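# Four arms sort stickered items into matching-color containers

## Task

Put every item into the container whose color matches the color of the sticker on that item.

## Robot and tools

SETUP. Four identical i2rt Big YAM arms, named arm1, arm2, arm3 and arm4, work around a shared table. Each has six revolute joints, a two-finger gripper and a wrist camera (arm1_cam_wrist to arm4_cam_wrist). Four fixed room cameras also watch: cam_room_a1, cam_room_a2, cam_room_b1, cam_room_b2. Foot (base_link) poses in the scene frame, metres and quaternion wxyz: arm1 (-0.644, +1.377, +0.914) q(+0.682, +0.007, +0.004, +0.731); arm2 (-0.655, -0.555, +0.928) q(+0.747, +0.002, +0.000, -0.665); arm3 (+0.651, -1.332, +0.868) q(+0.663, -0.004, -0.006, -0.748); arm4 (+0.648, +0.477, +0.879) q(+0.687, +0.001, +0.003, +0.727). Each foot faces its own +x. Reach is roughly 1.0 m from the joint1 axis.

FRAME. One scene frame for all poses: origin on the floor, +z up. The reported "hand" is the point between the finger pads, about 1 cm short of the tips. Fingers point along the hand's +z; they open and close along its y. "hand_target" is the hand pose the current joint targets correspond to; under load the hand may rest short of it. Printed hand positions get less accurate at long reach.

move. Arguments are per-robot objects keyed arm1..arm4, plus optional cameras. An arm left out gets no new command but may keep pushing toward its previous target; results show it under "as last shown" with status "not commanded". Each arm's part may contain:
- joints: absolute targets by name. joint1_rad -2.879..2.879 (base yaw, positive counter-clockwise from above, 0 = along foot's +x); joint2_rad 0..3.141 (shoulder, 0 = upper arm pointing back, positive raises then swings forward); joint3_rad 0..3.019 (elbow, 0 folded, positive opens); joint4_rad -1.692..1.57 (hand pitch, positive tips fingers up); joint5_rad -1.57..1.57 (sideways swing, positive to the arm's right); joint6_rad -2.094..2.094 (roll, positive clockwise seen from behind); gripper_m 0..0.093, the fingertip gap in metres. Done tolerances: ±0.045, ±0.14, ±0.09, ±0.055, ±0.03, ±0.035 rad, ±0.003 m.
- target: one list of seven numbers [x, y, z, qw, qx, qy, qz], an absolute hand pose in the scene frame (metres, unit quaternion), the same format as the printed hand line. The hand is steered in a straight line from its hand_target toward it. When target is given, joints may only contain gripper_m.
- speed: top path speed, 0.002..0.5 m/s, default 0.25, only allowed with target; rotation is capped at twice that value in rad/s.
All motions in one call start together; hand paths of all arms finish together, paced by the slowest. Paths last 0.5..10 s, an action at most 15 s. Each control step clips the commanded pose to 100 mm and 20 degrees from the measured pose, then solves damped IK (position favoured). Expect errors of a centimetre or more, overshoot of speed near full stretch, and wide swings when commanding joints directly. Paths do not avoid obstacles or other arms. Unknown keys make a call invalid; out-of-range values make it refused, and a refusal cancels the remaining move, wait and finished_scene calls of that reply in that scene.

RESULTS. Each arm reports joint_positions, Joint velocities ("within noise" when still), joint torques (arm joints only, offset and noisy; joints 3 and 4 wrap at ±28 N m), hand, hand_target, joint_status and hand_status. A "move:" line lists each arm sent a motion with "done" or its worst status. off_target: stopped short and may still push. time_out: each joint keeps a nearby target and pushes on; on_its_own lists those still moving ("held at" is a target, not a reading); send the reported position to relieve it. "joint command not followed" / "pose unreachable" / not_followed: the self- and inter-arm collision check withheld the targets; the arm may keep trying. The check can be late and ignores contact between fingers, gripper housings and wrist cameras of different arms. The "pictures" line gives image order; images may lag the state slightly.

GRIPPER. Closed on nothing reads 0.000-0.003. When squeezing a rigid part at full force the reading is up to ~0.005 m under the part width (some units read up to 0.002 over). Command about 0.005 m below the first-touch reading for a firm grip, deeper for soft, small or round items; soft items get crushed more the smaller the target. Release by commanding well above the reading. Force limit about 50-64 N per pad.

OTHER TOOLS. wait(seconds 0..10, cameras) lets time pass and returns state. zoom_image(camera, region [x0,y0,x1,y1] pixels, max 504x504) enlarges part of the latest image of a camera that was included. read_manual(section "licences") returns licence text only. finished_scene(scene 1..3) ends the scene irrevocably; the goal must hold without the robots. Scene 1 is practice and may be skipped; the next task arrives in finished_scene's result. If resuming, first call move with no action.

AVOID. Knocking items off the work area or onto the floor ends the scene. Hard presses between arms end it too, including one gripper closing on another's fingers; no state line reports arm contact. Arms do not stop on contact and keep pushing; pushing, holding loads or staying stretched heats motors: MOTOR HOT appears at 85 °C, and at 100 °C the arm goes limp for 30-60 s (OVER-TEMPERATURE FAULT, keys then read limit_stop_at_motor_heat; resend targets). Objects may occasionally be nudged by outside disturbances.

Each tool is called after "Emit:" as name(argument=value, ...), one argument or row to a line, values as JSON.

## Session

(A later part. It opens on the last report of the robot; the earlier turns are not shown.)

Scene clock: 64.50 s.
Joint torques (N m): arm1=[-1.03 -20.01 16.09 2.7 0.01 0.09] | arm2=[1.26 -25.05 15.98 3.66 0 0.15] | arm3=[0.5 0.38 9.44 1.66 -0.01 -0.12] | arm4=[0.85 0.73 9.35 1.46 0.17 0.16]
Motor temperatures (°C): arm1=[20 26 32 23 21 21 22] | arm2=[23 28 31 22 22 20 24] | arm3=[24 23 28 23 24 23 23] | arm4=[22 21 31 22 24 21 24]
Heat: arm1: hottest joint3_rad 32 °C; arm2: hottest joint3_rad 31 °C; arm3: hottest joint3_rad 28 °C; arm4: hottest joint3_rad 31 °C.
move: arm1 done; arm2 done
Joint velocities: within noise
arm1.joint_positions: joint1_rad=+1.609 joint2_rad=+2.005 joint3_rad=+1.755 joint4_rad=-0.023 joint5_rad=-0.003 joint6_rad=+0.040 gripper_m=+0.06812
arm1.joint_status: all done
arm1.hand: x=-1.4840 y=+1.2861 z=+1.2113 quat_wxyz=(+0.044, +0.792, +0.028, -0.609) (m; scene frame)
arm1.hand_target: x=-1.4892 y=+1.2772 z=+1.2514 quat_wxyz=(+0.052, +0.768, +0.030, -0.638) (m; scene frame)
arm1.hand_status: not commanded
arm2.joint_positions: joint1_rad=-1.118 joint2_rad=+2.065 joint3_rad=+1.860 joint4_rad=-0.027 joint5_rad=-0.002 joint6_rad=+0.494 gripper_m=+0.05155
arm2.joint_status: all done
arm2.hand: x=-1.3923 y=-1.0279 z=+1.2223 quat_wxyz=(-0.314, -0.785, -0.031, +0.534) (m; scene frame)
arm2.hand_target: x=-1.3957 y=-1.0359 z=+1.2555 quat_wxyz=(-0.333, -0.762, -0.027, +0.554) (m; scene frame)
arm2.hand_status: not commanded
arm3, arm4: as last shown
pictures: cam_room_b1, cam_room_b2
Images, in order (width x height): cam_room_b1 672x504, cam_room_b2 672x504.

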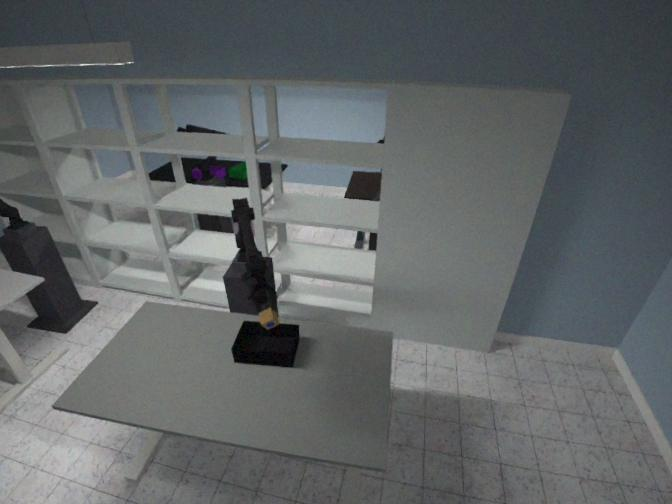

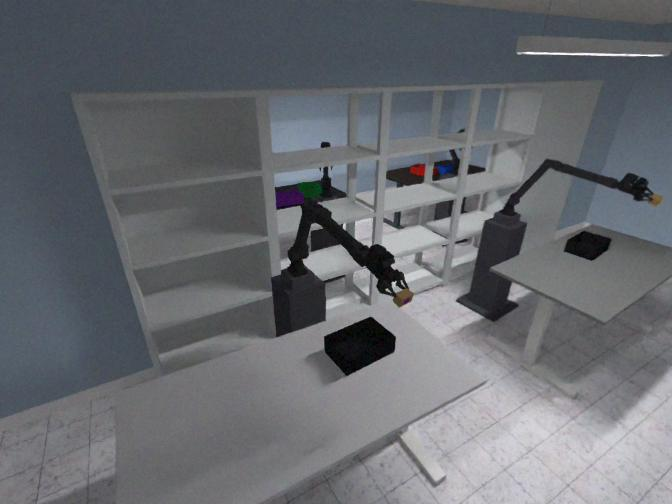

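Emit:
zoom_image(
  camera="cam_room_b1",
  region=[245, 295, 295, 340],
)

Emit:
zoom_image(
  camera="cam_room_b2",
  region=[375, 270, 425, 315],
)

Emit:
zoom_image(
  camera="cam_room_b2",
  region=[630, 180, 670, 215],
)

Scaled by 10.080.

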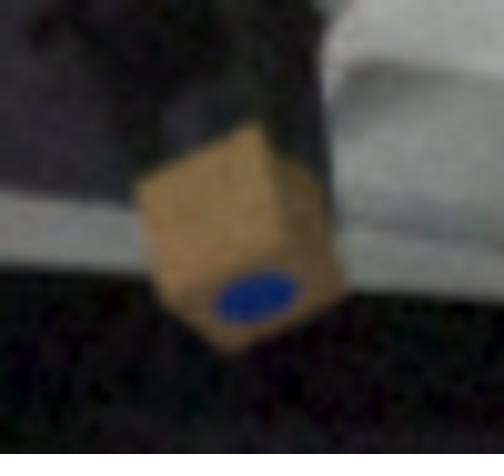

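Scaled by 10.080.

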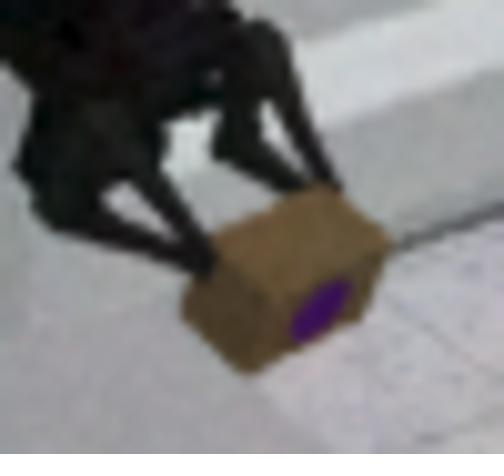

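Scaled by 12.600.

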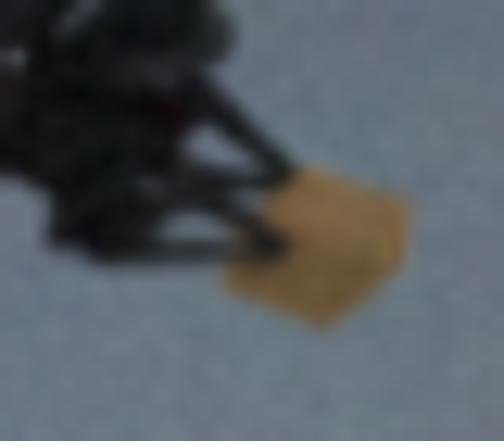

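Emit:
move(
  arm1={"joints":{"joint2_rad":0.35,"joint3_rad":0.7,"joint4_rad":-1.2,"joint5_rad":0,"joint6_rad":0}},
  arm2={"joints":{"joint2_rad":0.35,"joint3_rad":0.7,"joint4_rad":-1.2,"joint5_rad":0,"joint6_rad":0}},
  cameras=[],
)

Emit:
move(
  arm1={"joints":{"joint1_rad":-2.31}},
  arm2={"joints":{"joint1_rad":0.85}},
  arm3={"joints":{"joint1_rad":-1.9,"joint2_rad":0.9,"joint3_rad":0.9,"joint4_rad":-0.6}},
  arm4={"joints":{"joint1_rad":1.0,"joint2_rad":0.9,"joint3_rad":0.9,"joint4_rad":-0.6}},
  cameras=[],
)

Emit:
move(
  arm1={"target":[-0.12,0.95,1.13,0,0.33,0.944,0]},
  arm2={"target":[-0.12,-0.93,1.13,0,0.30,0.954,0]},
  cameras=["arm1_cam_wrist","arm2_cam_wrist"],
)

Emit:
move(
  arm1={"target":[-0.12,0.95,1.045,0,0.33,0.944,0],"speed":0.12},
  arm2={"target":[-0.12,-0.93,1.06,0,0.30,0.954,0],"speed":0.12},
  cameras=["arm1_cam_wrist","arm2_cam_wrist"],
)

Scene clock: 82.07 s.
Joint torques (N m): arm1=[-0.79 4.54 12.05 1.21 0.08 -0.08] | arm2=[1.14 0.73 10.97 1.83 0.07 -0.08] | arm3=[0.62 0.32 9.4 1.66 0 -0.11] | arm4=[1.26 0.79 9.28 1.33 0.14 0.16]
Motor temperatures (°C): arm1=[20 26 35 23 21 21 22] | arm2=[23 28 33 22 22 20 24] | arm3=[24 23 29 23 24 23 23] | arm4=[22 21 32 22 24 21 24]
Heat: arm1: hottest joint3_rad 35 °C; arm2: hottest joint3_rad 33 °C; arm3: hottest joint3_rad 29 °C; arm4: hottest joint3_rad 32 °C.
move: arm1 done; arm2 done
Joint velocities: within noise
arm1.joint_positions: joint1_rad=+1.609 joint2_rad=+0.350 joint3_rad=+0.690 joint4_rad=-1.195 joint5_rad=-0.002 joint6_rad=+0.008 gripper_m=+0.06812
arm1.joint_status: all done
arm1.hand: x=-0.8492 y=+1.3543 z=+1.1835 quat_wxyz=(+0.019, +0.933, +0.047, -0.357) (m; scene frame)
arm1.hand_target: x=-0.8486 y=+1.3527 z=+1.1878 quat_wxyz=(+0.019, +0.931, +0.055, -0.359) (m; scene frame)
arm1.hand_status: not commanded
arm2.joint_positions: joint1_rad=-1.118 joint2_rad=+0.354 joint3_rad=+0.705 joint4_rad=-1.193 joint5_rad=-0.002 joint6_rad=+0.014 gripper_m=+0.05155
arm2.joint_status: all done
arm2.hand: x=-0.8346 y=-0.6707 z=+1.2006 quat_wxyz=(-0.102, -0.899, -0.257, +0.340) (m; scene frame)
arm2.hand_target: x=-0.8324 y=-0.6703 z=+1.1980 quat_wxyz=(-0.099, -0.898, -0.266, +0.337) (m; scene frame)
arm2.hand_status: not commanded
arm3, arm4: as last shown
pictures: none
No camera images: "cameras" was empty.

Scene clock: 84.70 s.
Joint torques (N m): arm1=[-2.32 4.01 12.04 1.24 -0.05 -0.04] | arm2=[1.08 0.91 10.93 1.84 0.03 -0.08] | arm3=[0.62 -6.53 10.26 2.35 -0.02 -0.11] | arm4=[0.97 -6.83 10.13 1.84 0.15 0.18]
Motor temperatures (°C): arm1=[20 26 35 23 21 21 22] | arm2=[23 28 33 22 22 20 24] | arm3=[24 23 29 23 24 23 23] | arm4=[22 21 33 22 24 21 24]
Heat: arm1: hottest joint3_rad 35 °C; arm2: hottest joint3_rad 33 °C; arm3: hottest joint3_rad 29 °C; arm4: hottest joint3_rad 33 °C.
move: arm1 done; arm2 done; arm3 done; arm4 done
Joint velocities: within noise
arm1.joint_positions: joint1_rad=-2.304 joint2_rad=+0.350 joint3_rad=+0.690 joint4_rad=-1.195 joint5_rad=+0.002 joint6_rad=+0.006 gripper_m=+0.06819
arm1.joint_status: all done
arm1.hand: x=-0.4740 y=+1.2461 z=+1.1773 quat_wxyz=(-0.324, -0.308, -0.887, +0.115) (m; scene frame)
arm1.hand_target: x=-0.4749 y=+1.2454 z=+1.1816 quat_wxyz=(-0.326, -0.308, -0.886, +0.117) (m; scene frame)
arm1.hand_status: not commanded
arm2.joint_positions: joint1_rad=+0.846 joint2_rad=+0.354 joint3_rad=+0.705 joint4_rad=-1.193 joint5_rad=-0.001 joint6_rad=+0.014 gripper_m=+0.05155
arm2.joint_status: all done
arm2.hand: x=-0.4813 y=-0.6778 z=+1.2013 quat_wxyz=(-0.341, -0.286, -0.889, +0.102) (m; scene frame)
arm2.hand_target: x=-0.4826 y=-0.6760 z=+1.1987 quat_wxyz=(-0.337, -0.279, -0.893, +0.103) (m; scene frame)
arm2.hand_status: not commanded
arm3.joint_positions: joint1_rad=-1.890 joint2_rad=+0.908 joint3_rad=+0.898 joint4_rad=-0.618 joint5_rad=+0.001 joint6_rad=+0.006 gripper_m=+0.09398
arm3.joint_status: all done
arm3.hand: x=+0.2676 y=-1.1464 z=+1.1874 quat_wxyz=(+0.092, -0.870, +0.200, +0.442) (m; scene frame)
arm3.hand_target: x=+0.2684 y=-1.1420 z=+1.1949 quat_wxyz=(+0.098, -0.863, +0.201, +0.453) (m; scene frame)
arm3.hand_status: not commanded
arm4.joint_positions: joint1_rad=+0.997 joint2_rad=+0.910 joint3_rad=+0.893 joint4_rad=-0.619 joint5_rad=-0.002 joint6_rad=-0.013 gripper_m=+0.09397
arm4.joint_status: all done
arm4.hand: x=+0.2820 y=+0.6876 z=+1.1984 quat_wxyz=(-0.115, +0.864, -0.223, -0.436) (m; scene frame)
arm4.hand_target: x=+0.2800 y=+0.6878 z=+1.2108 quat_wxyz=(-0.117, +0.854, -0.226, -0.453) (m; scene frame)
arm4.hand_status: not commanded
pictures: none
No camera images: "cameras" was empty.

Scene clock: 87.47 s.
Joint torques (N m): arm1=[-3.19 -19.84 15.98 -0.03 0 -0.06] | arm2=[0.85 -21.89 15.68 0.13 0.15 -0.04] | arm3=[0.62 -6.59 10.22 2.33 -0.02 -0.12] | arm4=[1.14 -6.65 10.15 1.89 0.16 0.18]
Motor temperatures (°C): arm1=[20 26 35 23 21 21 22] | arm2=[23 28 33 22 22 20 24] | arm3=[24 23 29 23 24 23 23] | arm4=[22 21 33 22 24 21 24]
Heat: arm1: hottest joint3_rad 35 °C; arm2: hottest joint3_rad 33 °C; arm3: hottest joint3_rad 29 °C; arm4: hottest joint3_rad 33 °C.
move: arm1 off_target; arm2 off_target
Joint velocities: within noise
arm1.joint_positions: joint1_rad=-2.316 joint2_rad=+2.155 joint3_rad=+2.244 joint4_rad=-1.685 joint5_rad=-0.007 joint6_rad=-0.007 gripper_m=+0.06819
arm1.joint_status: not commanded
arm1.hand: x=-0.1244 y=+0.9632 z=+1.1018 quat_wxyz=(+0.019, -0.328, -0.944, -0.006) (m; scene frame)
arm1.hand_target: x=-0.1215 y=+0.9512 z=+1.1298 quat_wxyz=(-0.009, -0.330, -0.944, +0.004) (m; scene frame)
arm1.hand_status: off_target (0.031 m and 2.3 deg from the pose sent, 0.464 m and 40.3 deg at the start; a joint's target at an end of its range on 23 of 83 steps)
arm2.joint_positions: joint1_rad=+0.846 joint2_rad=+2.077 joint3_rad=+2.098 joint4_rad=-1.619 joint5_rad=+0.000 joint6_rad=+0.014 gripper_m=+0.05155
arm2.joint_status: not commanded
arm2.hand: x=-0.1304 y=-0.9219 z=+1.1189 quat_wxyz=(+0.013, -0.306, -0.952, -0.006) (m; scene frame)
arm2.hand_target: x=-0.1207 y=-0.9294 z=+1.1299 quat_wxyz=(-0.001, -0.300, -0.954, +0.000) (m; scene frame)
arm2.hand_status: off_target (0.017 m and 1.8 deg from the pose sent, 0.446 m and 41.7 deg at the start)
arm3, arm4: as last shown
pictures: arm1_cam_wrist, arm2_cam_wrist
Images, in order (width x height): arm1_cam_wrist 672x504, arm2_cam_wrist 672x504.

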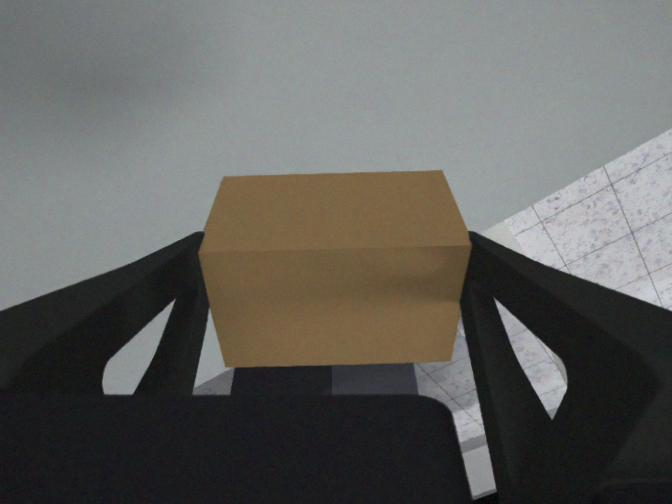

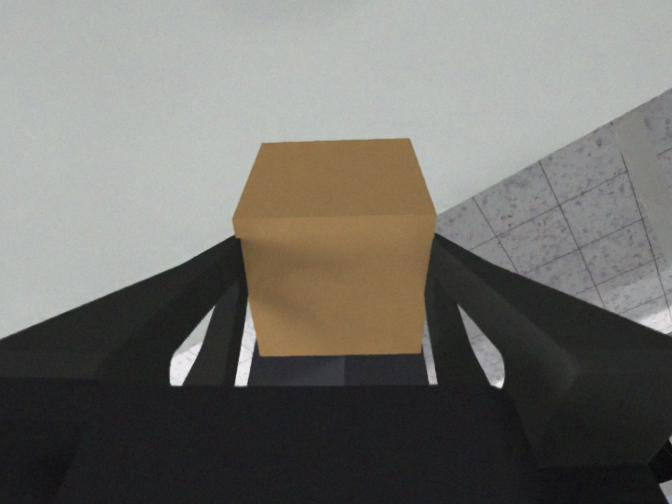

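Scene clock: 88.73 s.
Joint torques (N m): arm1=[-2.73 -17.9 11.02 0.76 -0.03 -0.03] | arm2=[0.73 -21.48 9.99 1.29 0.12 -0.05] | arm3=[0.67 -6.48 10.25 2.39 -0.02 -0.11] | arm4=[0.62 -6.95 10.09 1.92 0.16 0.14]
Motor temperatures (°C): arm1=[20 26 35 23 21 21 22] | arm2=[23 28 33 22 22 20 24] | arm3=[24 23 29 23 24 23 23] | arm4=[22 21 33 22 24 21 24]
Heat: arm1: hottest joint3_rad 35 °C; arm2: hottest joint3_rad 33 °C; arm3: hottest joint3_rad 29 °C; arm4: hottest joint3_rad 33 °C.
move: arm1 done; arm2 off_target
Joint velocities: within noise
arm1.joint_positions: joint1_rad=-2.316 joint2_rad=+2.156 joint3_rad=+2.101 joint4_rad=-1.513 joint5_rad=-0.007 joint6_rad=-0.007 gripper_m=+0.06819
arm1.joint_status: not commanded
arm1.hand: x=-0.1189 y=+0.9582 z=+1.0469 quat_wxyz=(+0.005, -0.328, -0.945, -0.001) (m; scene frame)
arm1.hand_target: x=-0.1201 y=+0.9500 z=+1.0450 quat_wxyz=(+0.000, -0.330, -0.944, +0.000) (m; scene frame)
arm1.hand_status: done (0.009 m and 0.6 deg from the pose sent, 0.058 m and 2.3 deg at the start)
arm2.joint_positions: joint1_rad=+0.846 joint2_rad=+2.078 joint3_rad=+1.999 joint4_rad=-1.470 joint5_rad=+0.000 joint6_rad=+0.014 gripper_m=+0.05155
arm2.joint_status: not commanded
arm2.hand: x=-0.1211 y=-0.9282 z=+1.0805 quat_wxyz=(-0.011, -0.306, -0.952, +0.001) (m; scene frame)
arm2.hand_target: x=-0.1203 y=-0.9296 z=+1.0602 quat_wxyz=(+0.000, -0.300, -0.954, +0.000) (m; scene frame)
arm2.hand_status: off_target (0.021 m and 1.5 deg from the pose sent, 0.060 m and 1.7 deg at the start)
arm3, arm4: as last shown
pictures: arm1_cam_wrist, arm2_cam_wrist
Images, in order (width x height): arm1_cam_wrist 672x504, arm2_cam_wrist 672x504.

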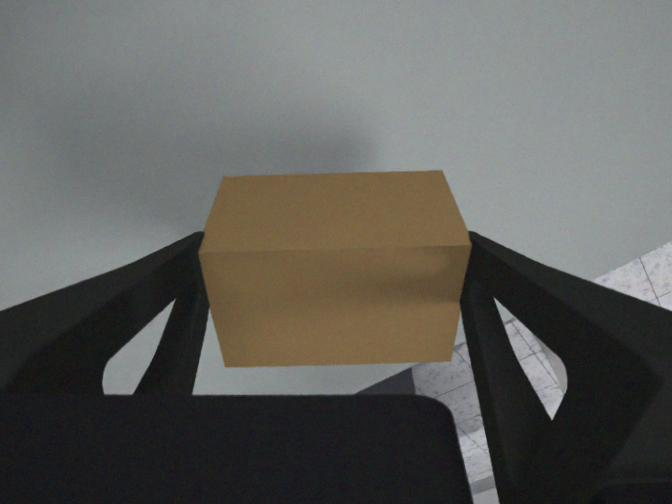

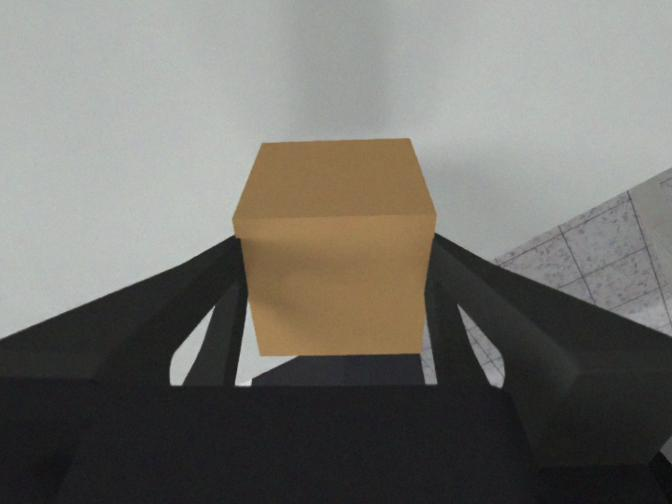

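Emit:
move(
  arm1={"target":[-0.12,0.95,1.016,0,0.33,0.944,0],"speed":0.04},
  arm2={"target":[-0.12,-0.93,1.018,0,0.30,0.954,0],"speed":0.05},
  cameras=[],
)

Emit:
move(
  arm1={"target":[-0.12,0.95,1.0,0,0.33,0.944,0],"speed":0.04},
  arm2={"target":[-0.12,-0.93,1.008,0,0.30,0.954,0],"speed":0.04},
  cameras=["arm1_cam_wrist","arm2_cam_wrist"],
)

Scene clock: 96.13 s.
Joint torques (N m): arm1=[-2.96 -17.96 9.62 1.18 -0.03 -0.04] | arm2=[0.85 -20.25 8.96 1.54 0.12 -0.06] | arm3=[0.62 -6.65 10.26 2.36 -0.01 -0.11] | arm4=[1.14 -7.06 10.17 1.96 0.15 0.17]
Motor temperatures (°C): arm1=[20 26 35 23 21 21 22] | arm2=[23 28 33 22 22 20 24] | arm3=[24 23 29 23 24 23 23] | arm4=[22 22 34 22 24 21 24]
Heat: arm1: hottest joint3_rad 35 °C; arm2: hottest joint3_rad 33 °C; arm3: hottest joint3_rad 29 °C; arm4: hottest joint3_rad 34 °C.
move: arm1 off_target; arm2 off_target
Joint velocities: within noise
arm1.joint_positions: joint1_rad=-2.316 joint2_rad=+2.156 joint3_rad=+2.054 joint4_rad=-1.453 joint5_rad=-0.007 joint6_rad=-0.007 gripper_m=+0.06819
arm1.joint_status: not commanded
arm1.hand: x=-0.1178 y=+0.9572 z=+1.0288 quat_wxyz=(-0.001, -0.328, -0.945, +0.001) (m; scene frame)
arm1.hand_target: x=-0.1202 y=+0.9502 z=+1.0160 quat_wxyz=(+0.000, -0.330, -0.944, +0.000) (m; scene frame)
arm1.hand_status: off_target (0.015 m and 0.3 deg from the pose sent, 0.032 m and 0.6 deg at the start)
arm2.joint_positions: joint1_rad=+0.846 joint2_rad=+2.084 joint3_rad=+1.932 joint4_rad=-1.377 joint5_rad=+0.000 joint6_rad=+0.014 gripper_m=+0.05155
arm2.joint_status: not commanded
arm2.hand: x=-0.1182 y=-0.9301 z=+1.0514 quat_wxyz=(-0.020, -0.306, -0.952, +0.004) (m; scene frame)
arm2.hand_target: x=-0.1209 y=-0.9292 z=+1.0188 quat_wxyz=(+0.000, -0.300, -0.954, +0.000) (m; scene frame)
arm2.hand_status: off_target (0.033 m and 2.5 deg from the pose sent, 0.063 m and 1.5 deg at the start)
arm3, arm4: as last shown
pictures: none
No camera images: "cameras" was empty.

Scene clock: 97.10 s.
Joint torques (N m): arm1=[-2.67 -16.91 8.39 1.74 0.01 -0.08] | arm2=[0.79 -19.78 7.82 2.24 0.13 -0.07] | arm3=[0.62 -6.65 10.25 2.37 -0.02 -0.12] | arm4=[1.03 -6.65 10.07 1.95 0.14 0.16]
Motor temperatures (°C): arm1=[20 26 34 23 21 21 22] | arm2=[23 28 33 22 22 20 24] | arm3=[24 23 29 23 24 23 23] | arm4=[22 22 34 22 24 21 24]
Heat: arm1: hottest joint3_rad 34 °C; arm2: hottest joint3_rad 33 °C; arm3: hottest joint3_rad 29 °C; arm4: hottest joint3_rad 34 °C.
move: arm1 off_target; arm2 off_target
Joint velocities: within noise
arm1.joint_positions: joint1_rad=-2.316 joint2_rad=+2.148 joint3_rad=+2.038 joint4_rad=-1.429 joint5_rad=-0.007 joint6_rad=-0.007 gripper_m=+0.06819
arm1.joint_status: not commanded
arm1.hand: x=-0.1169 y=+0.9564 z=+1.0274 quat_wxyz=(-0.008, -0.328, -0.945, +0.003) (m; scene frame)
arm1.hand_target: x=-0.1207 y=+0.9507 z=+1.0006 quat_wxyz=(+0.000, -0.330, -0.944, +0.000) (m; scene frame)
arm1.hand_status: off_target (0.028 m and 1.0 deg from the pose sent, 0.030 m and 0.2 deg at the start)
arm2.joint_positions: joint1_rad=+0.846 joint2_rad=+2.084 joint3_rad=+1.927 joint4_rad=-1.372 joint5_rad=+0.000 joint6_rad=+0.014 gripper_m=+0.05156
arm2.joint_status: not commanded
arm2.hand: x=-0.1184 y=-0.9299 z=+1.0496 quat_wxyz=(-0.020, -0.306, -0.952, +0.004) (m; scene frame)
arm2.hand_target: x=-0.1216 y=-0.9287 z=+1.0092 quat_wxyz=(+0.000, -0.300, -0.954, +0.000) (m; scene frame)
arm2.hand_status: off_target (0.042 m and 2.5 deg from the pose sent, 0.043 m and 2.5 deg at the start)
arm3, arm4: as last shown
pictures: arm1_cam_wrist, arm2_cam_wrist
Images, in order (width x height): arm1_cam_wrist 672x504, arm2_cam_wrist 672x504.

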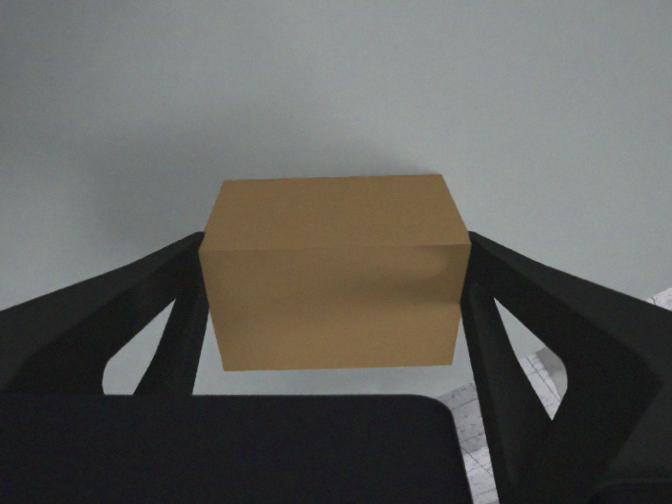

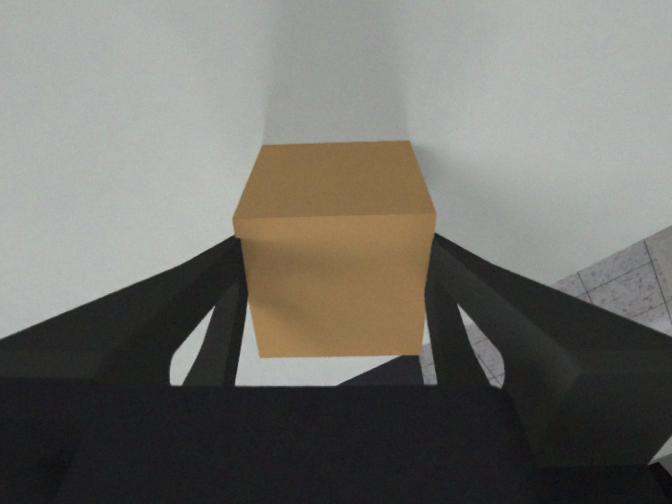

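Emit:
move(
  arm1={"joints":{"gripper_m":0.092}},
  arm2={"joints":{"gripper_m":0.085}},
  cameras=[],
)

Emit:
move(
  arm1={"target":[-0.122,0.952,1.13,0,0.33,0.944,0]},
  arm2={"target":[-0.122,-0.93,1.13,0,0.30,0.954,0]},
  cameras=["arm1_cam_wrist","arm2_cam_wrist"],
)

Emit:
move(
  arm1={"target":[-0.40,1.17,1.2,0,0.33,0.944,0]},
  arm2={"target":[-0.40,-0.74,1.2,0,0.30,0.954,0]},
  arm3={"target":[-0.015,-1.0,1.12,-0.147,0.828,-0.2546,-0.478]},
  arm4={"target":[-0.012,0.892,1.12,-0.165,0.8175,-0.2858,-0.472]},
  cameras=["arm3_cam_wrist","arm4_cam_wrist"],
)

Scene clock: 103.97 s.
Joint torques (N m): arm1=[-2.73 -17.67 10.52 0.95 -0.03 -0.02] | arm2=[0.73 -20.78 9.61 1.31 0.13 -0.07] | arm3=[0.73 -6.59 10.25 2.39 -0.01 -0.11] | arm4=[1.14 -6.71 10.09 2.02 0.13 0.18]
Motor temperatures (°C): arm1=[20 26 34 23 21 21 22] | arm2=[23 28 32 22 22 20 24] | arm3=[24 23 29 23 24 23 23] | arm4=[22 22 34 22 24 21 24]
Heat: arm1: hottest joint3_rad 34 °C; arm2: hottest joint3_rad 32 °C; arm3: hottest joint3_rad 29 °C; arm4: hottest joint3_rad 34 °C.
move: arm1 done; arm2 done
Joint velocities: within noise
arm1.joint_positions: joint1_rad=-2.316 joint2_rad=+2.166 joint3_rad=+2.012 joint4_rad=-1.407 joint5_rad=-0.007 joint6_rad=-0.007 gripper_m=+0.09196
arm1.joint_status: all done
arm1.hand: x=-0.1192 y=+0.9580 z=+1.0061 quat_wxyz=(+0.002, -0.328, -0.945, +0.000) (m; scene frame)
arm1.hand_target: x=-0.1207 y=+0.9507 z=+1.0005 quat_wxyz=(+0.000, -0.330, -0.944, +0.000) (m; scene frame)
arm1.hand_status: not commanded
arm2.joint_positions: joint1_rad=+0.846 joint2_rad=+2.096 joint3_rad=+1.905 joint4_rad=-1.350 joint5_rad=+0.000 joint6_rad=+0.014 gripper_m=+0.08493
arm2.joint_status: all done
arm2.hand: x=-0.1199 y=-0.9288 z=+1.0335 quat_wxyz=(-0.014, -0.306, -0.952, +0.002) (m; scene frame)
arm2.hand_target: x=-0.1216 y=-0.9287 z=+1.0092 quat_wxyz=(+0.000, -0.300, -0.954, +0.000) (m; scene frame)
arm2.hand_status: not commanded
arm3, arm4: as last shown
pictures: none
No camera images: "cameras" was empty.

Scene clock: 105.23 s.
Joint torques (N m): arm1=[-2.96 -19.37 14.72 0.02 -0.01 -0.05] | arm2=[0.67 -23.47 14.48 0.12 0.14 -0.07] | arm3=[0.56 -6.59 10.25 2.37 -0.02 -0.11] | arm4=[0.91 -6.77 10.14 1.94 0.14 0.13]
Motor temperatures (°C): arm1=[20 27 34 23 21 21 22] | arm2=[23 28 32 22 22 20 24] | arm3=[24 23 29 23 24 23 23] | arm4=[22 22 34 22 24 21 24]
Heat: arm1: hottest joint3_rad 34 °C; arm2: hottest joint3_rad 32 °C; arm3: hottest joint3_rad 29 °C; arm4: hottest joint3_rad 34 °C.
move: arm1 off_target; arm2 off_target
Joint velocities: within noise
arm1.joint_positions: joint1_rad=-2.316 joint2_rad=+2.149 joint3_rad=+2.251 joint4_rad=-1.686 joint5_rad=-0.007 joint6_rad=-0.007 gripper_m=+0.09196
arm1.joint_status: not commanded
arm1.hand: x=-0.1236 y=+0.9626 z=+1.1083 quat_wxyz=(+0.013, -0.328, -0.944, -0.004) (m; scene frame)
arm1.hand_target: x=-0.1229 y=+0.9527 z=+1.1298 quat_wxyz=(-0.008, -0.330, -0.944, +0.003) (m; scene frame)
arm1.hand_status: off_target (0.024 m and 1.6 deg from the pose sent, 0.124 m and 0.3 deg at the start; a joint's target at an end of its range on 20 of 38 steps)
arm2.joint_positions: joint1_rad=+0.846 joint2_rad=+2.088 joint3_rad=+2.105 joint4_rad=-1.617 joint5_rad=+0.000 joint6_rad=+0.014 gripper_m=+0.08493
arm2.joint_status: not commanded
arm2.hand: x=-0.1282 y=-0.9235 z=+1.1148 quat_wxyz=(+0.014, -0.306, -0.952, -0.006) (m; scene frame)
arm2.hand_target: x=-0.1225 y=-0.9295 z=+1.1299 quat_wxyz=(+0.000, -0.300, -0.954, +0.000) (m; scene frame)
arm2.hand_status: off_target (0.018 m and 1.9 deg from the pose sent, 0.097 m and 1.8 deg at the start)
arm3, arm4: as last shown
pictures: arm1_cam_wrist, arm2_cam_wrist
Images, in order (width x height): arm1_cam_wrist 672x504, arm2_cam_wrist 672x504.

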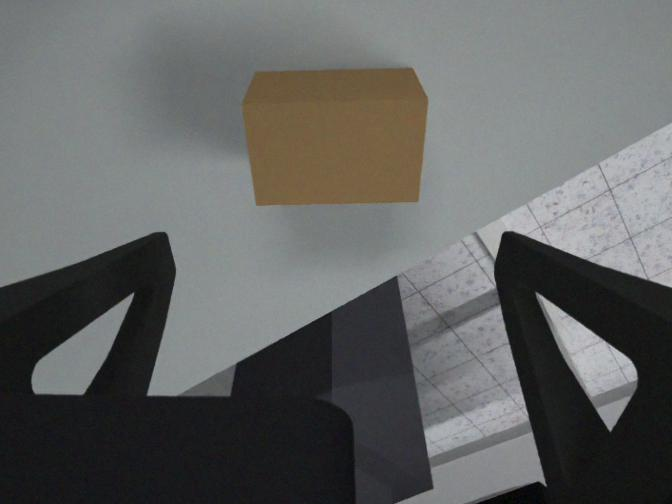

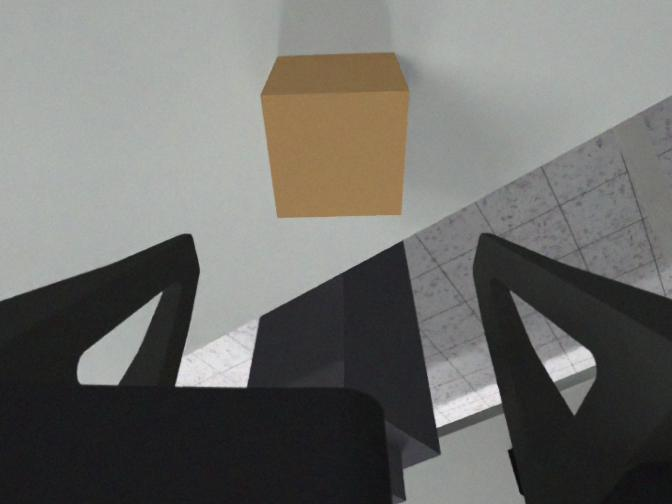

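Scene clock: 107.43 s.
Joint torques (N m): arm1=[-2.67 -4.66 10.65 0.17 -0.02 0.01] | arm2=[0.09 -8 9.68 0.29 0.07 -0.08] | arm3=[2.43 -19.49 14.17 2.15 0.18 0.03] | arm4=[0.5 -21.19 13.24 1.51 0.28 0.19]
Motor temperatures (°C): arm1=[20 26 34 23 21 21 22] | arm2=[23 28 32 22 22 20 24] | arm3=[24 23 30 23 24 23 23] | arm4=[22 22 35 22 24 21 24]
Heat: arm1: hottest joint3_rad 34 °C; arm2: hottest joint3_rad 32 °C; arm3: hottest joint3_rad 30 °C; arm4: hottest joint3_rad 35 °C.
move: arm1 done; arm2 done; arm3 off_target; arm4 off_target
Joint velocities: within noise
arm1.joint_positions: joint1_rad=-2.343 joint2_rad=+1.154 joint3_rad=+1.239 joint4_rad=-1.631 joint5_rad=-0.007 joint6_rad=-0.035 gripper_m=+0.09196
arm1.joint_status: not commanded
arm1.hand: x=-0.3969 y=+1.1719 z=+1.2004 quat_wxyz=(-0.005, -0.328, -0.945, +0.002) (m; scene frame)
arm1.hand_target: x=-0.3999 y=+1.1700 z=+1.2000 quat_wxyz=(+0.000, -0.330, -0.944, +0.000) (m; scene frame)
arm1.hand_status: done (0.004 m and 0.6 deg from the pose sent, 0.358 m and 1.6 deg at the start)
arm2.joint_positions: joint1_rad=+0.843 joint2_rad=+1.153 joint3_rad=+1.207 joint4_rad=-1.594 joint5_rad=+0.002 joint6_rad=+0.004 gripper_m=+0.08494
arm2.joint_status: not commanded
arm2.hand: x=-0.3945 y=-0.7397 z=+1.2070 quat_wxyz=(-0.015, -0.302, -0.953, +0.003) (m; scene frame)
arm2.hand_target: x=-0.4000 y=-0.7399 z=+1.2001 quat_wxyz=(+0.000, -0.300, -0.954, +0.000) (m; scene frame)
arm2.hand_status: done (0.009 m and 1.7 deg from the pose sent, 0.339 m and 1.8 deg at the start)
arm3.joint_positions: joint1_rad=-1.885 joint2_rad=+1.760 joint3_rad=+1.420 joint4_rad=-0.243 joint5_rad=+0.155 joint6_rad=+0.071 gripper_m=+0.09398
arm3.joint_status: not commanded
arm3.hand: x=+0.0061 y=-0.9989 z=+1.0906 quat_wxyz=(+0.147, -0.842, +0.258, +0.450) (m; scene frame)
arm3.hand_target: x=-0.0129 y=-1.0012 z=+1.1203 quat_wxyz=(+0.147, -0.828, +0.254, +0.478) (m; scene frame)
arm3.hand_status: off_target (0.036 m and 3.6 deg from the pose sent, 0.325 m and 10.9 deg at the start)
arm4.joint_positions: joint1_rad=+0.991 joint2_rad=+1.860 joint3_rad=+1.532 joint4_rad=-0.247 joint5_rad=+0.121 joint6_rad=+0.052 gripper_m=+0.09397
arm4.joint_status: not commanded
arm4.hand: x=-0.0003 y=+0.8775 z=+1.0988 quat_wxyz=(-0.161, +0.832, -0.278, -0.453) (m; scene frame)
arm4.hand_target: x=-0.0103 y=+0.8911 z=+1.1203 quat_wxyz=(-0.165, +0.817, -0.286, -0.472) (m; scene frame)
arm4.hand_status: off_target (0.028 m and 2.9 deg from the pose sent, 0.367 m and 11.3 deg at the start)
pictures: arm3_cam_wrist, arm4_cam_wrist
Images, in order (width x height): arm3_cam_wrist 672x504, arm4_cam_wrist 672x504.

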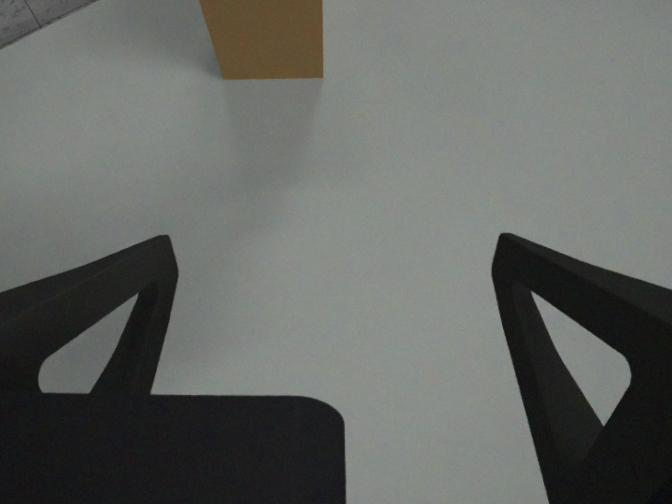

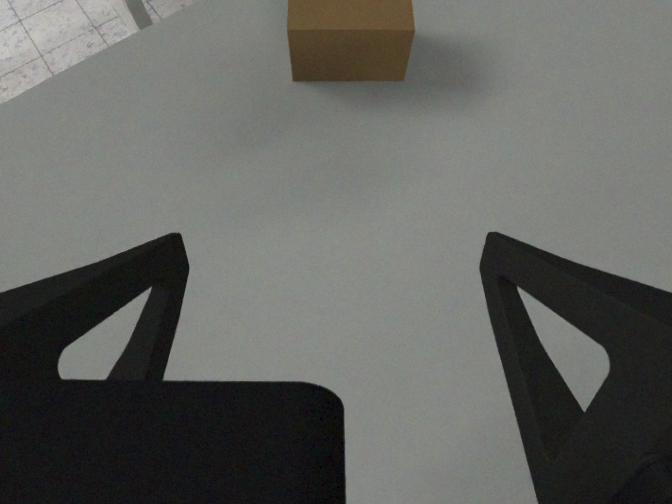

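Emit:
move(
  arm3={"target":[-0.106,-0.971,1.08,-0.147,0.828,-0.2546,-0.478]},
  arm4={"target":[-0.085,0.955,1.075,-0.165,0.8175,-0.2858,-0.472]},
  cameras=["arm3_cam_wrist","arm4_cam_wrist"],
)

Scene clock: 111.93 s.
Joint torques (N m): arm1=[-3.02 -4.25 10.45 0.06 -0.03 -0.05] | arm2=[0.03 -8 9.66 0.38 0.08 -0.08] | arm3=[2.37 -24.82 14.26 1.42 0.18 0.02] | arm4=[1.08 -25.88 13.2 0.87 0.03 0.09]
Motor temperatures (°C): arm1=[20 26 34 23 21 21 22] | arm2=[23 28 32 22 22 20 24] | arm3=[24 23 30 23 24 23 23] | arm4=[22 22 36 22 24 21 24]
Heat: arm1: hottest joint3_rad 34 °C; arm2: hottest joint3_rad 32 °C; arm3: hottest joint3_rad 30 °C; arm4: hottest joint3_rad 36 °C.
move: arm3 off_target; arm4 off_target
Joint velocities: within noise
arm1, arm2: as last shown
arm3.joint_positions: joint1_rad=-1.868 joint2_rad=+2.044 joint3_rad=+1.727 joint4_rad=-0.261 joint5_rad=+0.168 joint6_rad=+0.078 gripper_m=+0.09398
arm3.joint_status: not commanded
arm3.hand: x=-0.0885 y=-0.9690 z=+1.0457 quat_wxyz=(+0.147, -0.841, +0.257, +0.453) (m; scene frame)
arm3.hand_target: x=-0.1038 y=-0.9719 z=+1.0802 quat_wxyz=(+0.147, -0.828, +0.255, +0.478) (m; scene frame)
arm3.hand_status: off_target (0.039 m and 3.3 deg from the pose sent, 0.116 m and 3.6 deg at the start)
arm4.joint_positions: joint1_rad=+0.961 joint2_rad=+2.156 joint3_rad=+1.875 joint4_rad=-0.283 joint5_rad=+0.107 joint6_rad=+0.053 gripper_m=+0.09397
arm4.joint_status: not commanded
arm4.hand: x=-0.0745 y=+0.9466 z=+1.0520 quat_wxyz=(-0.163, +0.826, -0.287, -0.456) (m; scene frame)
arm4.hand_target: x=-0.0835 y=+0.9542 z=+1.0751 quat_wxyz=(-0.165, +0.817, -0.286, -0.472) (m; scene frame)
arm4.hand_status: off_target (0.027 m and 2.1 deg from the pose sent, 0.117 m and 3.0 deg at the start)
pictures: arm3_cam_wrist, arm4_cam_wrist
Images, in order (width x height): arm3_cam_wrist 672x504, arm4_cam_wrist 672x504.

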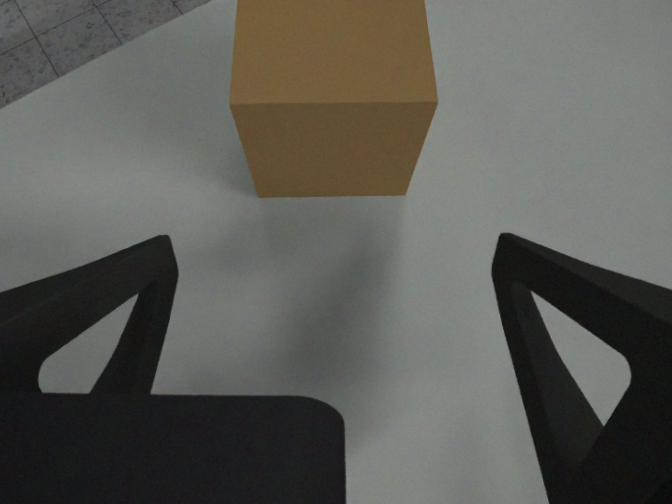

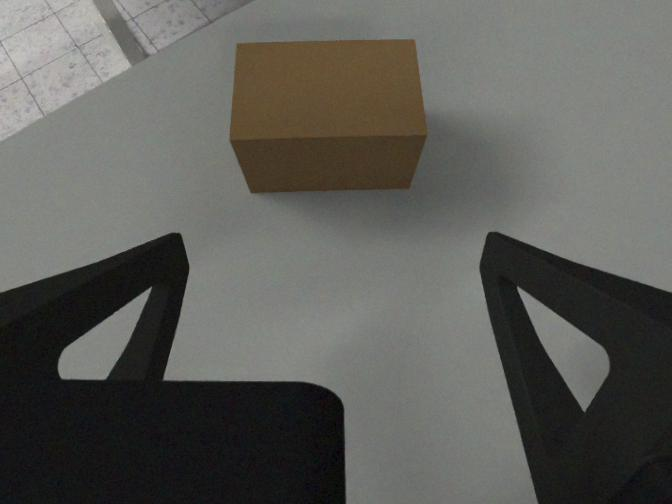

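Emit:
move(
  arm3={"target":[-0.15,-0.949,1.075,-0.147,0.828,-0.2546,-0.478],"speed":0.1},
  arm4={"target":[-0.131,0.980,1.055,-0.165,0.8175,-0.2858,-0.472],"speed":0.1},
  cameras=["arm3_cam_wrist","arm4_cam_wrist"],
)

Scene clock: 120.00 s.
Joint torques (N m): arm1=[-2.49 -4.66 10.73 0.1 -0.02 -0.07] | arm2=[0.09 -8.12 9.69 0.31 0.08 -0.07] | arm3=[2.08 -25.76 14.63 1.37 0.06 -0.02] | arm4=[1.2 -27.34 13.6 1.01 0.12 0.07]
Motor temperatures (°C): arm1=[20 26 34 23 21 21 22] | arm2=[23 27 32 22 22 20 24] | arm3=[24 23 31 23 24 23 23] | arm4=[22 23 38 22 24 21 24]
Heat: arm1: hottest joint3_rad 34 °C; arm2: hottest joint3_rad 32 °C; arm3: hottest joint3_rad 31 °C; arm4: hottest joint3_rad 38 °C.
move: arm3 off_target; arm4 off_target
Joint velocities: within noise
arm1, arm2: as last shown
arm3.joint_positions: joint1_rad=-1.868 joint2_rad=+2.175 joint3_rad=+1.960 joint4_rad=-0.346 joint5_rad=+0.168 joint6_rad=+0.079 gripper_m=+0.09398
arm3.joint_status: not commanded
arm3.hand: x=-0.1347 y=-0.9484 z=+1.0537 quat_wxyz=(+0.148, -0.837, +0.257, +0.460) (m; scene frame)
arm3.hand_target: x=-0.1483 y=-0.9497 z=+1.0751 quat_wxyz=(+0.147, -0.828, +0.255, +0.478) (m; scene frame)
arm3.hand_status: off_target (0.026 m and 2.3 deg from the pose sent, 0.071 m and 3.3 deg at the start)
arm4.joint_positions: joint1_rad=+0.961 joint2_rad=+2.325 joint3_rad=+2.148 joint4_rad=-0.371 joint5_rad=+0.107 joint6_rad=+0.053 gripper_m=+0.09397
arm4.joint_status: not commanded
arm4.hand: x=-0.1205 y=+0.9750 z=+1.0458 quat_wxyz=(-0.164, +0.823, -0.286, -0.463) (m; scene frame)
arm4.hand_target: x=-0.1298 y=+0.9794 z=+1.0549 quat_wxyz=(-0.165, +0.817, -0.286, -0.472) (m; scene frame)
arm4.hand_status: off_target (0.015 m and 1.2 deg from the pose sent, 0.066 m and 2.1 deg at the start)
pictures: arm3_cam_wrist, arm4_cam_wrist
Images, in order (width x height): arm3_cam_wrist 672x504, arm4_cam_wrist 672x504.

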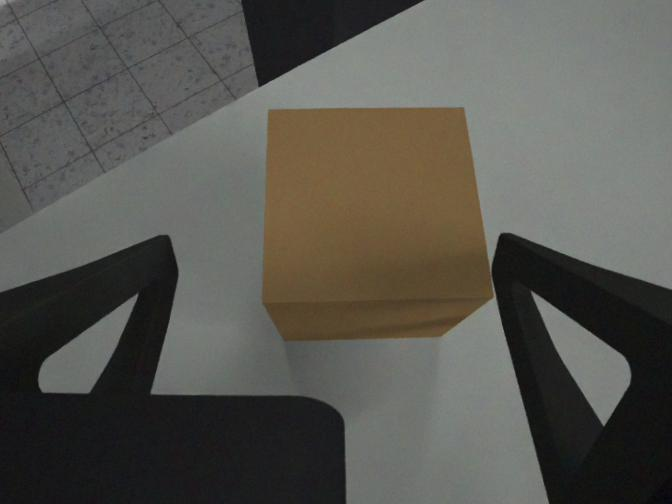

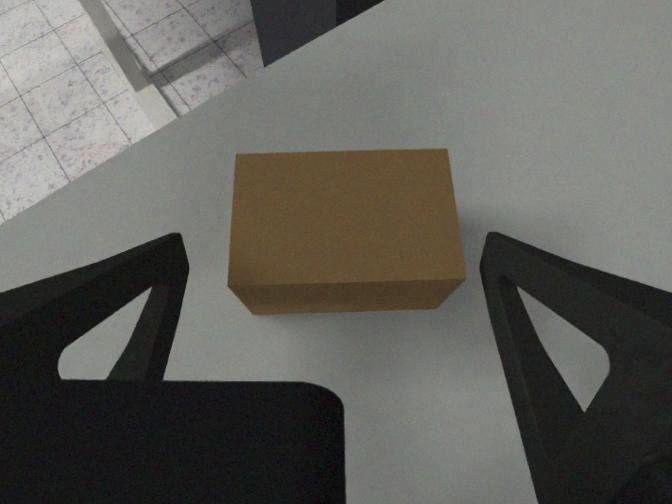

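Emit:
move(
  arm3={"target":[-0.15,-0.938,1.068,-0.147,0.828,-0.2546,-0.478],"speed":0.1},
  arm4={"target":[-0.131,0.984,1.038,-0.165,0.8175,-0.2858,-0.472],"speed":0.1},
  cameras=[],
)

Emit:
move(
  arm3={"joints":{"gripper_m":0.03}},
  arm4={"joints":{"gripper_m":0.03}},
  cameras=["arm3_cam_wrist","arm4_cam_wrist"],
)

Emit:
move(
  arm3={"target":[-0.09,-0.97,1.135,-0.147,0.828,-0.2546,-0.478],"speed":0.15},
  arm4={"target":[-0.08,0.95,1.115,-0.165,0.8175,-0.2858,-0.472],"speed":0.15},
  cameras=["arm3_cam_wrist","arm4_cam_wrist"],
)

Scene clock: 130.07 s.
Joint torques (N m): arm1=[-2.49 -5.07 10.74 0.1 -0.01 -0.08] | arm2=[-0.03 -8.12 9.68 0.31 0.07 -0.08] | arm3=[1.03 -24.7 14.83 1.65 -0.02 -0.07] | arm4=[1.03 -26.46 12.63 1.96 0.03 0.05]
Motor temperatures (°C): arm1=[20 26 34 23 21 21 22] | arm2=[23 27 32 22 22 20 23] | arm3=[24 24 31 23 24 23 23] | arm4=[22 23 37 22 24 21 24]
Heat: arm1: hottest joint3_rad 34 °C; arm2: hottest joint3_rad 32 °C; arm3: hottest joint3_rad 31 °C; arm4: hottest joint3_rad 37 °C.
move: arm3 off_target; arm4 off_target
Joint velocities: within noise
arm1, arm2: as last shown
arm3.joint_positions: joint1_rad=-1.868 joint2_rad=+2.182 joint3_rad=+1.972 joint4_rad=-0.346 joint5_rad=+0.158 joint6_rad=+0.079 gripper_m=+0.09398
arm3.joint_status: not commanded
arm3.hand: x=-0.1382 y=-0.9486 z=+1.0543 quat_wxyz=(+0.144, -0.837, +0.254, +0.463) (m; scene frame)
arm3.hand_target: x=-0.1483 y=-0.9386 z=+1.0681 quat_wxyz=(+0.147, -0.828, +0.255, +0.478) (m; scene frame)
arm3.hand_status: off_target (0.021 m and 2.0 deg from the pose sent, 0.023 m and 2.3 deg at the start)
arm4.joint_positions: joint1_rad=+0.961 joint2_rad=+2.330 joint3_rad=+2.148 joint4_rad=-0.371 joint5_rad=+0.107 joint6_rad=+0.053 gripper_m=+0.09397
arm4.joint_status: not commanded
arm4.hand: x=-0.1207 y=+0.9750 z=+1.0410 quat_wxyz=(-0.163, +0.824, -0.286, -0.461) (m; scene frame)
arm4.hand_target: x=-0.1297 y=+0.9834 z=+1.0380 quat_wxyz=(-0.165, +0.817, -0.286, -0.472) (m; scene frame)
arm4.hand_status: off_target (0.014 m and 1.5 deg from the pose sent, 0.016 m and 1.2 deg at the start)
pictures: none
No camera images: "cameras" was empty.

Scene clock: 130.70 s.
Joint torques (N m): arm1=[-2.73 -4.19 10.55 0.1 -0.01 -0.08] | arm2=[-0.03 -8 9.68 0.35 0.07 -0.08] | arm3=[1.08 -24.82 14.82 1.66 0.03 -0.07] | arm4=[0.91 -25.99 12.71 1.89 0.01 0.03]
Motor temperatures (°C): arm1=[20 26 34 23 21 21 22] | arm2=[23 27 32 22 22 20 23] | arm3=[24 24 31 23 24 23 23] | arm4=[22 23 37 22 24 21 24]
Heat: arm1: hottest joint3_rad 34 °C; arm2: hottest joint3_rad 32 °C; arm3: hottest joint3_rad 31 °C; arm4: hottest joint3_rad 37 °C.
move: arm3 off_target; arm4 off_target
Joint velocities: within noise
arm1, arm2: as last shown
arm3.joint_positions: joint1_rad=-1.868 joint2_rad=+2.182 joint3_rad=+1.972 joint4_rad=-0.346 joint5_rad=+0.157 joint6_rad=+0.079 gripper_m=+0.05298
arm3.joint_status: gripper_m off_target (ended at +0.05301, target +0.03000)
arm3.hand: x=-0.1383 y=-0.9488 z=+1.0543 quat_wxyz=(+0.144, -0.837, +0.254, +0.463) (m; scene frame)
arm3.hand_target: x=-0.1483 y=-0.9386 z=+1.0681 quat_wxyz=(+0.147, -0.828, +0.255, +0.478) (m; scene frame)
arm3.hand_status: not commanded
arm4.joint_positions: joint1_rad=+0.961 joint2_rad=+2.330 joint3_rad=+2.148 joint4_rad=-0.371 joint5_rad=+0.106 joint6_rad=+0.053 gripper_m=+0.06819
arm4.joint_status: gripper_m off_target (ended at +0.06822, target +0.03000)
arm4.hand: x=-0.1208 y=+0.9749 z=+1.0410 quat_wxyz=(-0.163, +0.824, -0.286, -0.461) (m; scene frame)
arm4.hand_target: x=-0.1297 y=+0.9834 z=+1.0380 quat_wxyz=(-0.165, +0.818, -0.286, -0.472) (m; scene frame)
arm4.hand_status: not commanded
pictures: arm3_cam_wrist, arm4_cam_wrist
Images, in order (width x height): arm3_cam_wrist 672x504, arm4_cam_wrist 672x504.

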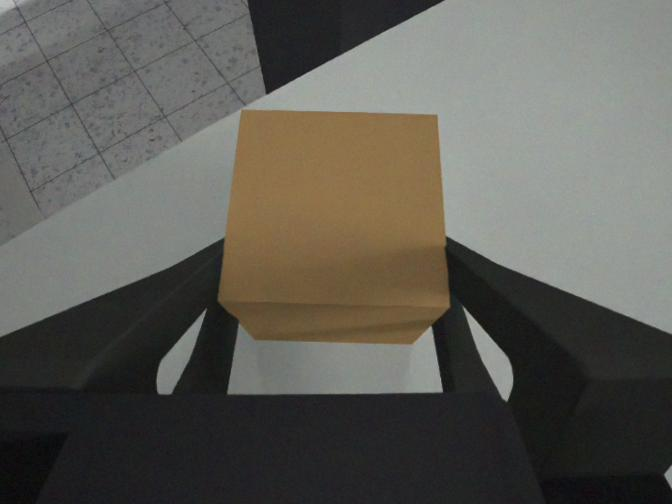

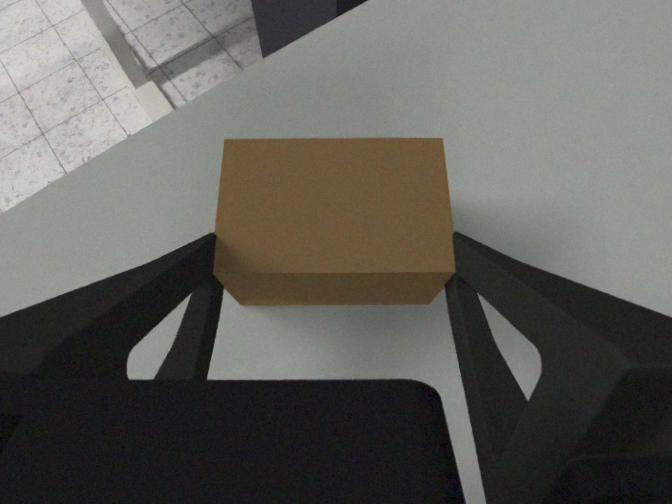

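Scene clock: 132.20 s.
Joint torques (N m): arm1=[-2.96 -4.19 10.51 0.28 -0.05 -0.05] | arm2=[0.03 -8.06 9.66 0.34 0.07 -0.08] | arm3=[1.61 -24.47 9.77 1.55 0.18 -0.03] | arm4=[0.79 -27.75 9.68 1.01 0.13 0.07]
Motor temperatures (°C): arm1=[20 26 34 23 21 21 22] | arm2=[23 27 32 22 22 20 23] | arm3=[24 24 31 23 24 23 23] | arm4=[22 23 37 22 24 21 25]
Heat: arm1: hottest joint3_rad 34 °C; arm2: hottest joint3_rad 32 °C; arm3: hottest joint3_rad 31 °C; arm4: hottest joint3_rad 37 °C.
move: arm3 done; arm4 done
Joint velocities: within noise
arm1, arm2: as last shown
arm3.joint_positions: joint1_rad=-1.868 joint2_rad=+1.977 joint3_rad=+1.828 joint4_rad=-0.370 joint5_rad=+0.160 joint6_rad=+0.079 gripper_m=+0.05298
arm3.joint_status: not commanded
arm3.hand: x=-0.0905 y=-0.9684 z=+1.1352 quat_wxyz=(+0.147, -0.827, +0.254, +0.479) (m; scene frame)
arm3.hand_target: x=-0.0900 y=-0.9699 z=+1.1352 quat_wxyz=(+0.147, -0.828, +0.255, +0.478) (m; scene frame)
arm3.hand_status: done (0.002 m and 0.2 deg from the pose sent, 0.096 m and 2.0 deg at the start)
arm4.joint_positions: joint1_rad=+0.961 joint2_rad=+2.134 joint3_rad=+1.969 joint4_rad=-0.365 joint5_rad=+0.106 joint6_rad=+0.053 gripper_m=+0.06823
arm4.joint_status: not commanded
arm4.hand: x=-0.0811 y=+0.9508 z=+1.1086 quat_wxyz=(-0.165, +0.818, -0.285, -0.471) (m; scene frame)
arm4.hand_target: x=-0.0799 y=+0.9501 z=+1.1147 quat_wxyz=(-0.165, +0.818, -0.286, -0.472) (m; scene frame)
arm4.hand_status: done (0.007 m and 0.2 deg from the pose sent, 0.088 m and 1.5 deg at the start)
pictures: arm3_cam_wrist, arm4_cam_wrist
Images, in order (width x height): arm3_cam_wrist 672x504, arm4_cam_wrist 672x504.

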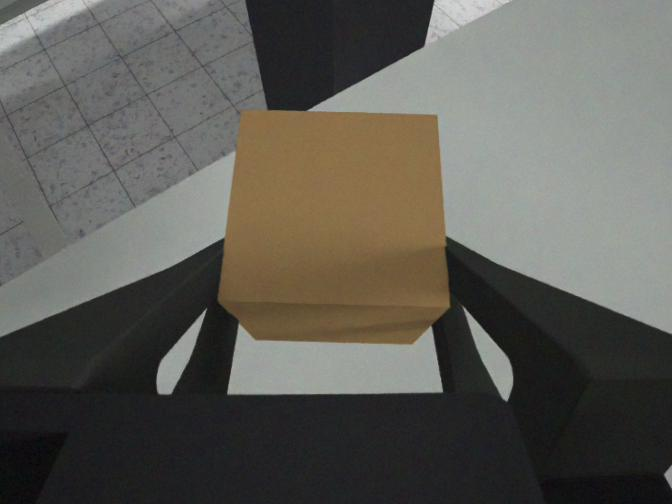

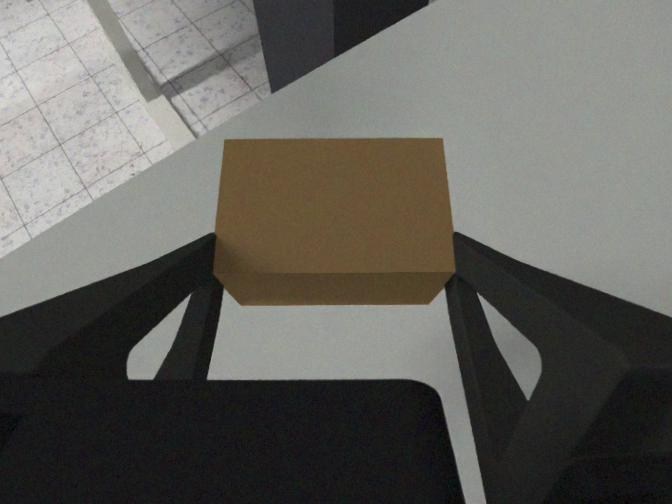

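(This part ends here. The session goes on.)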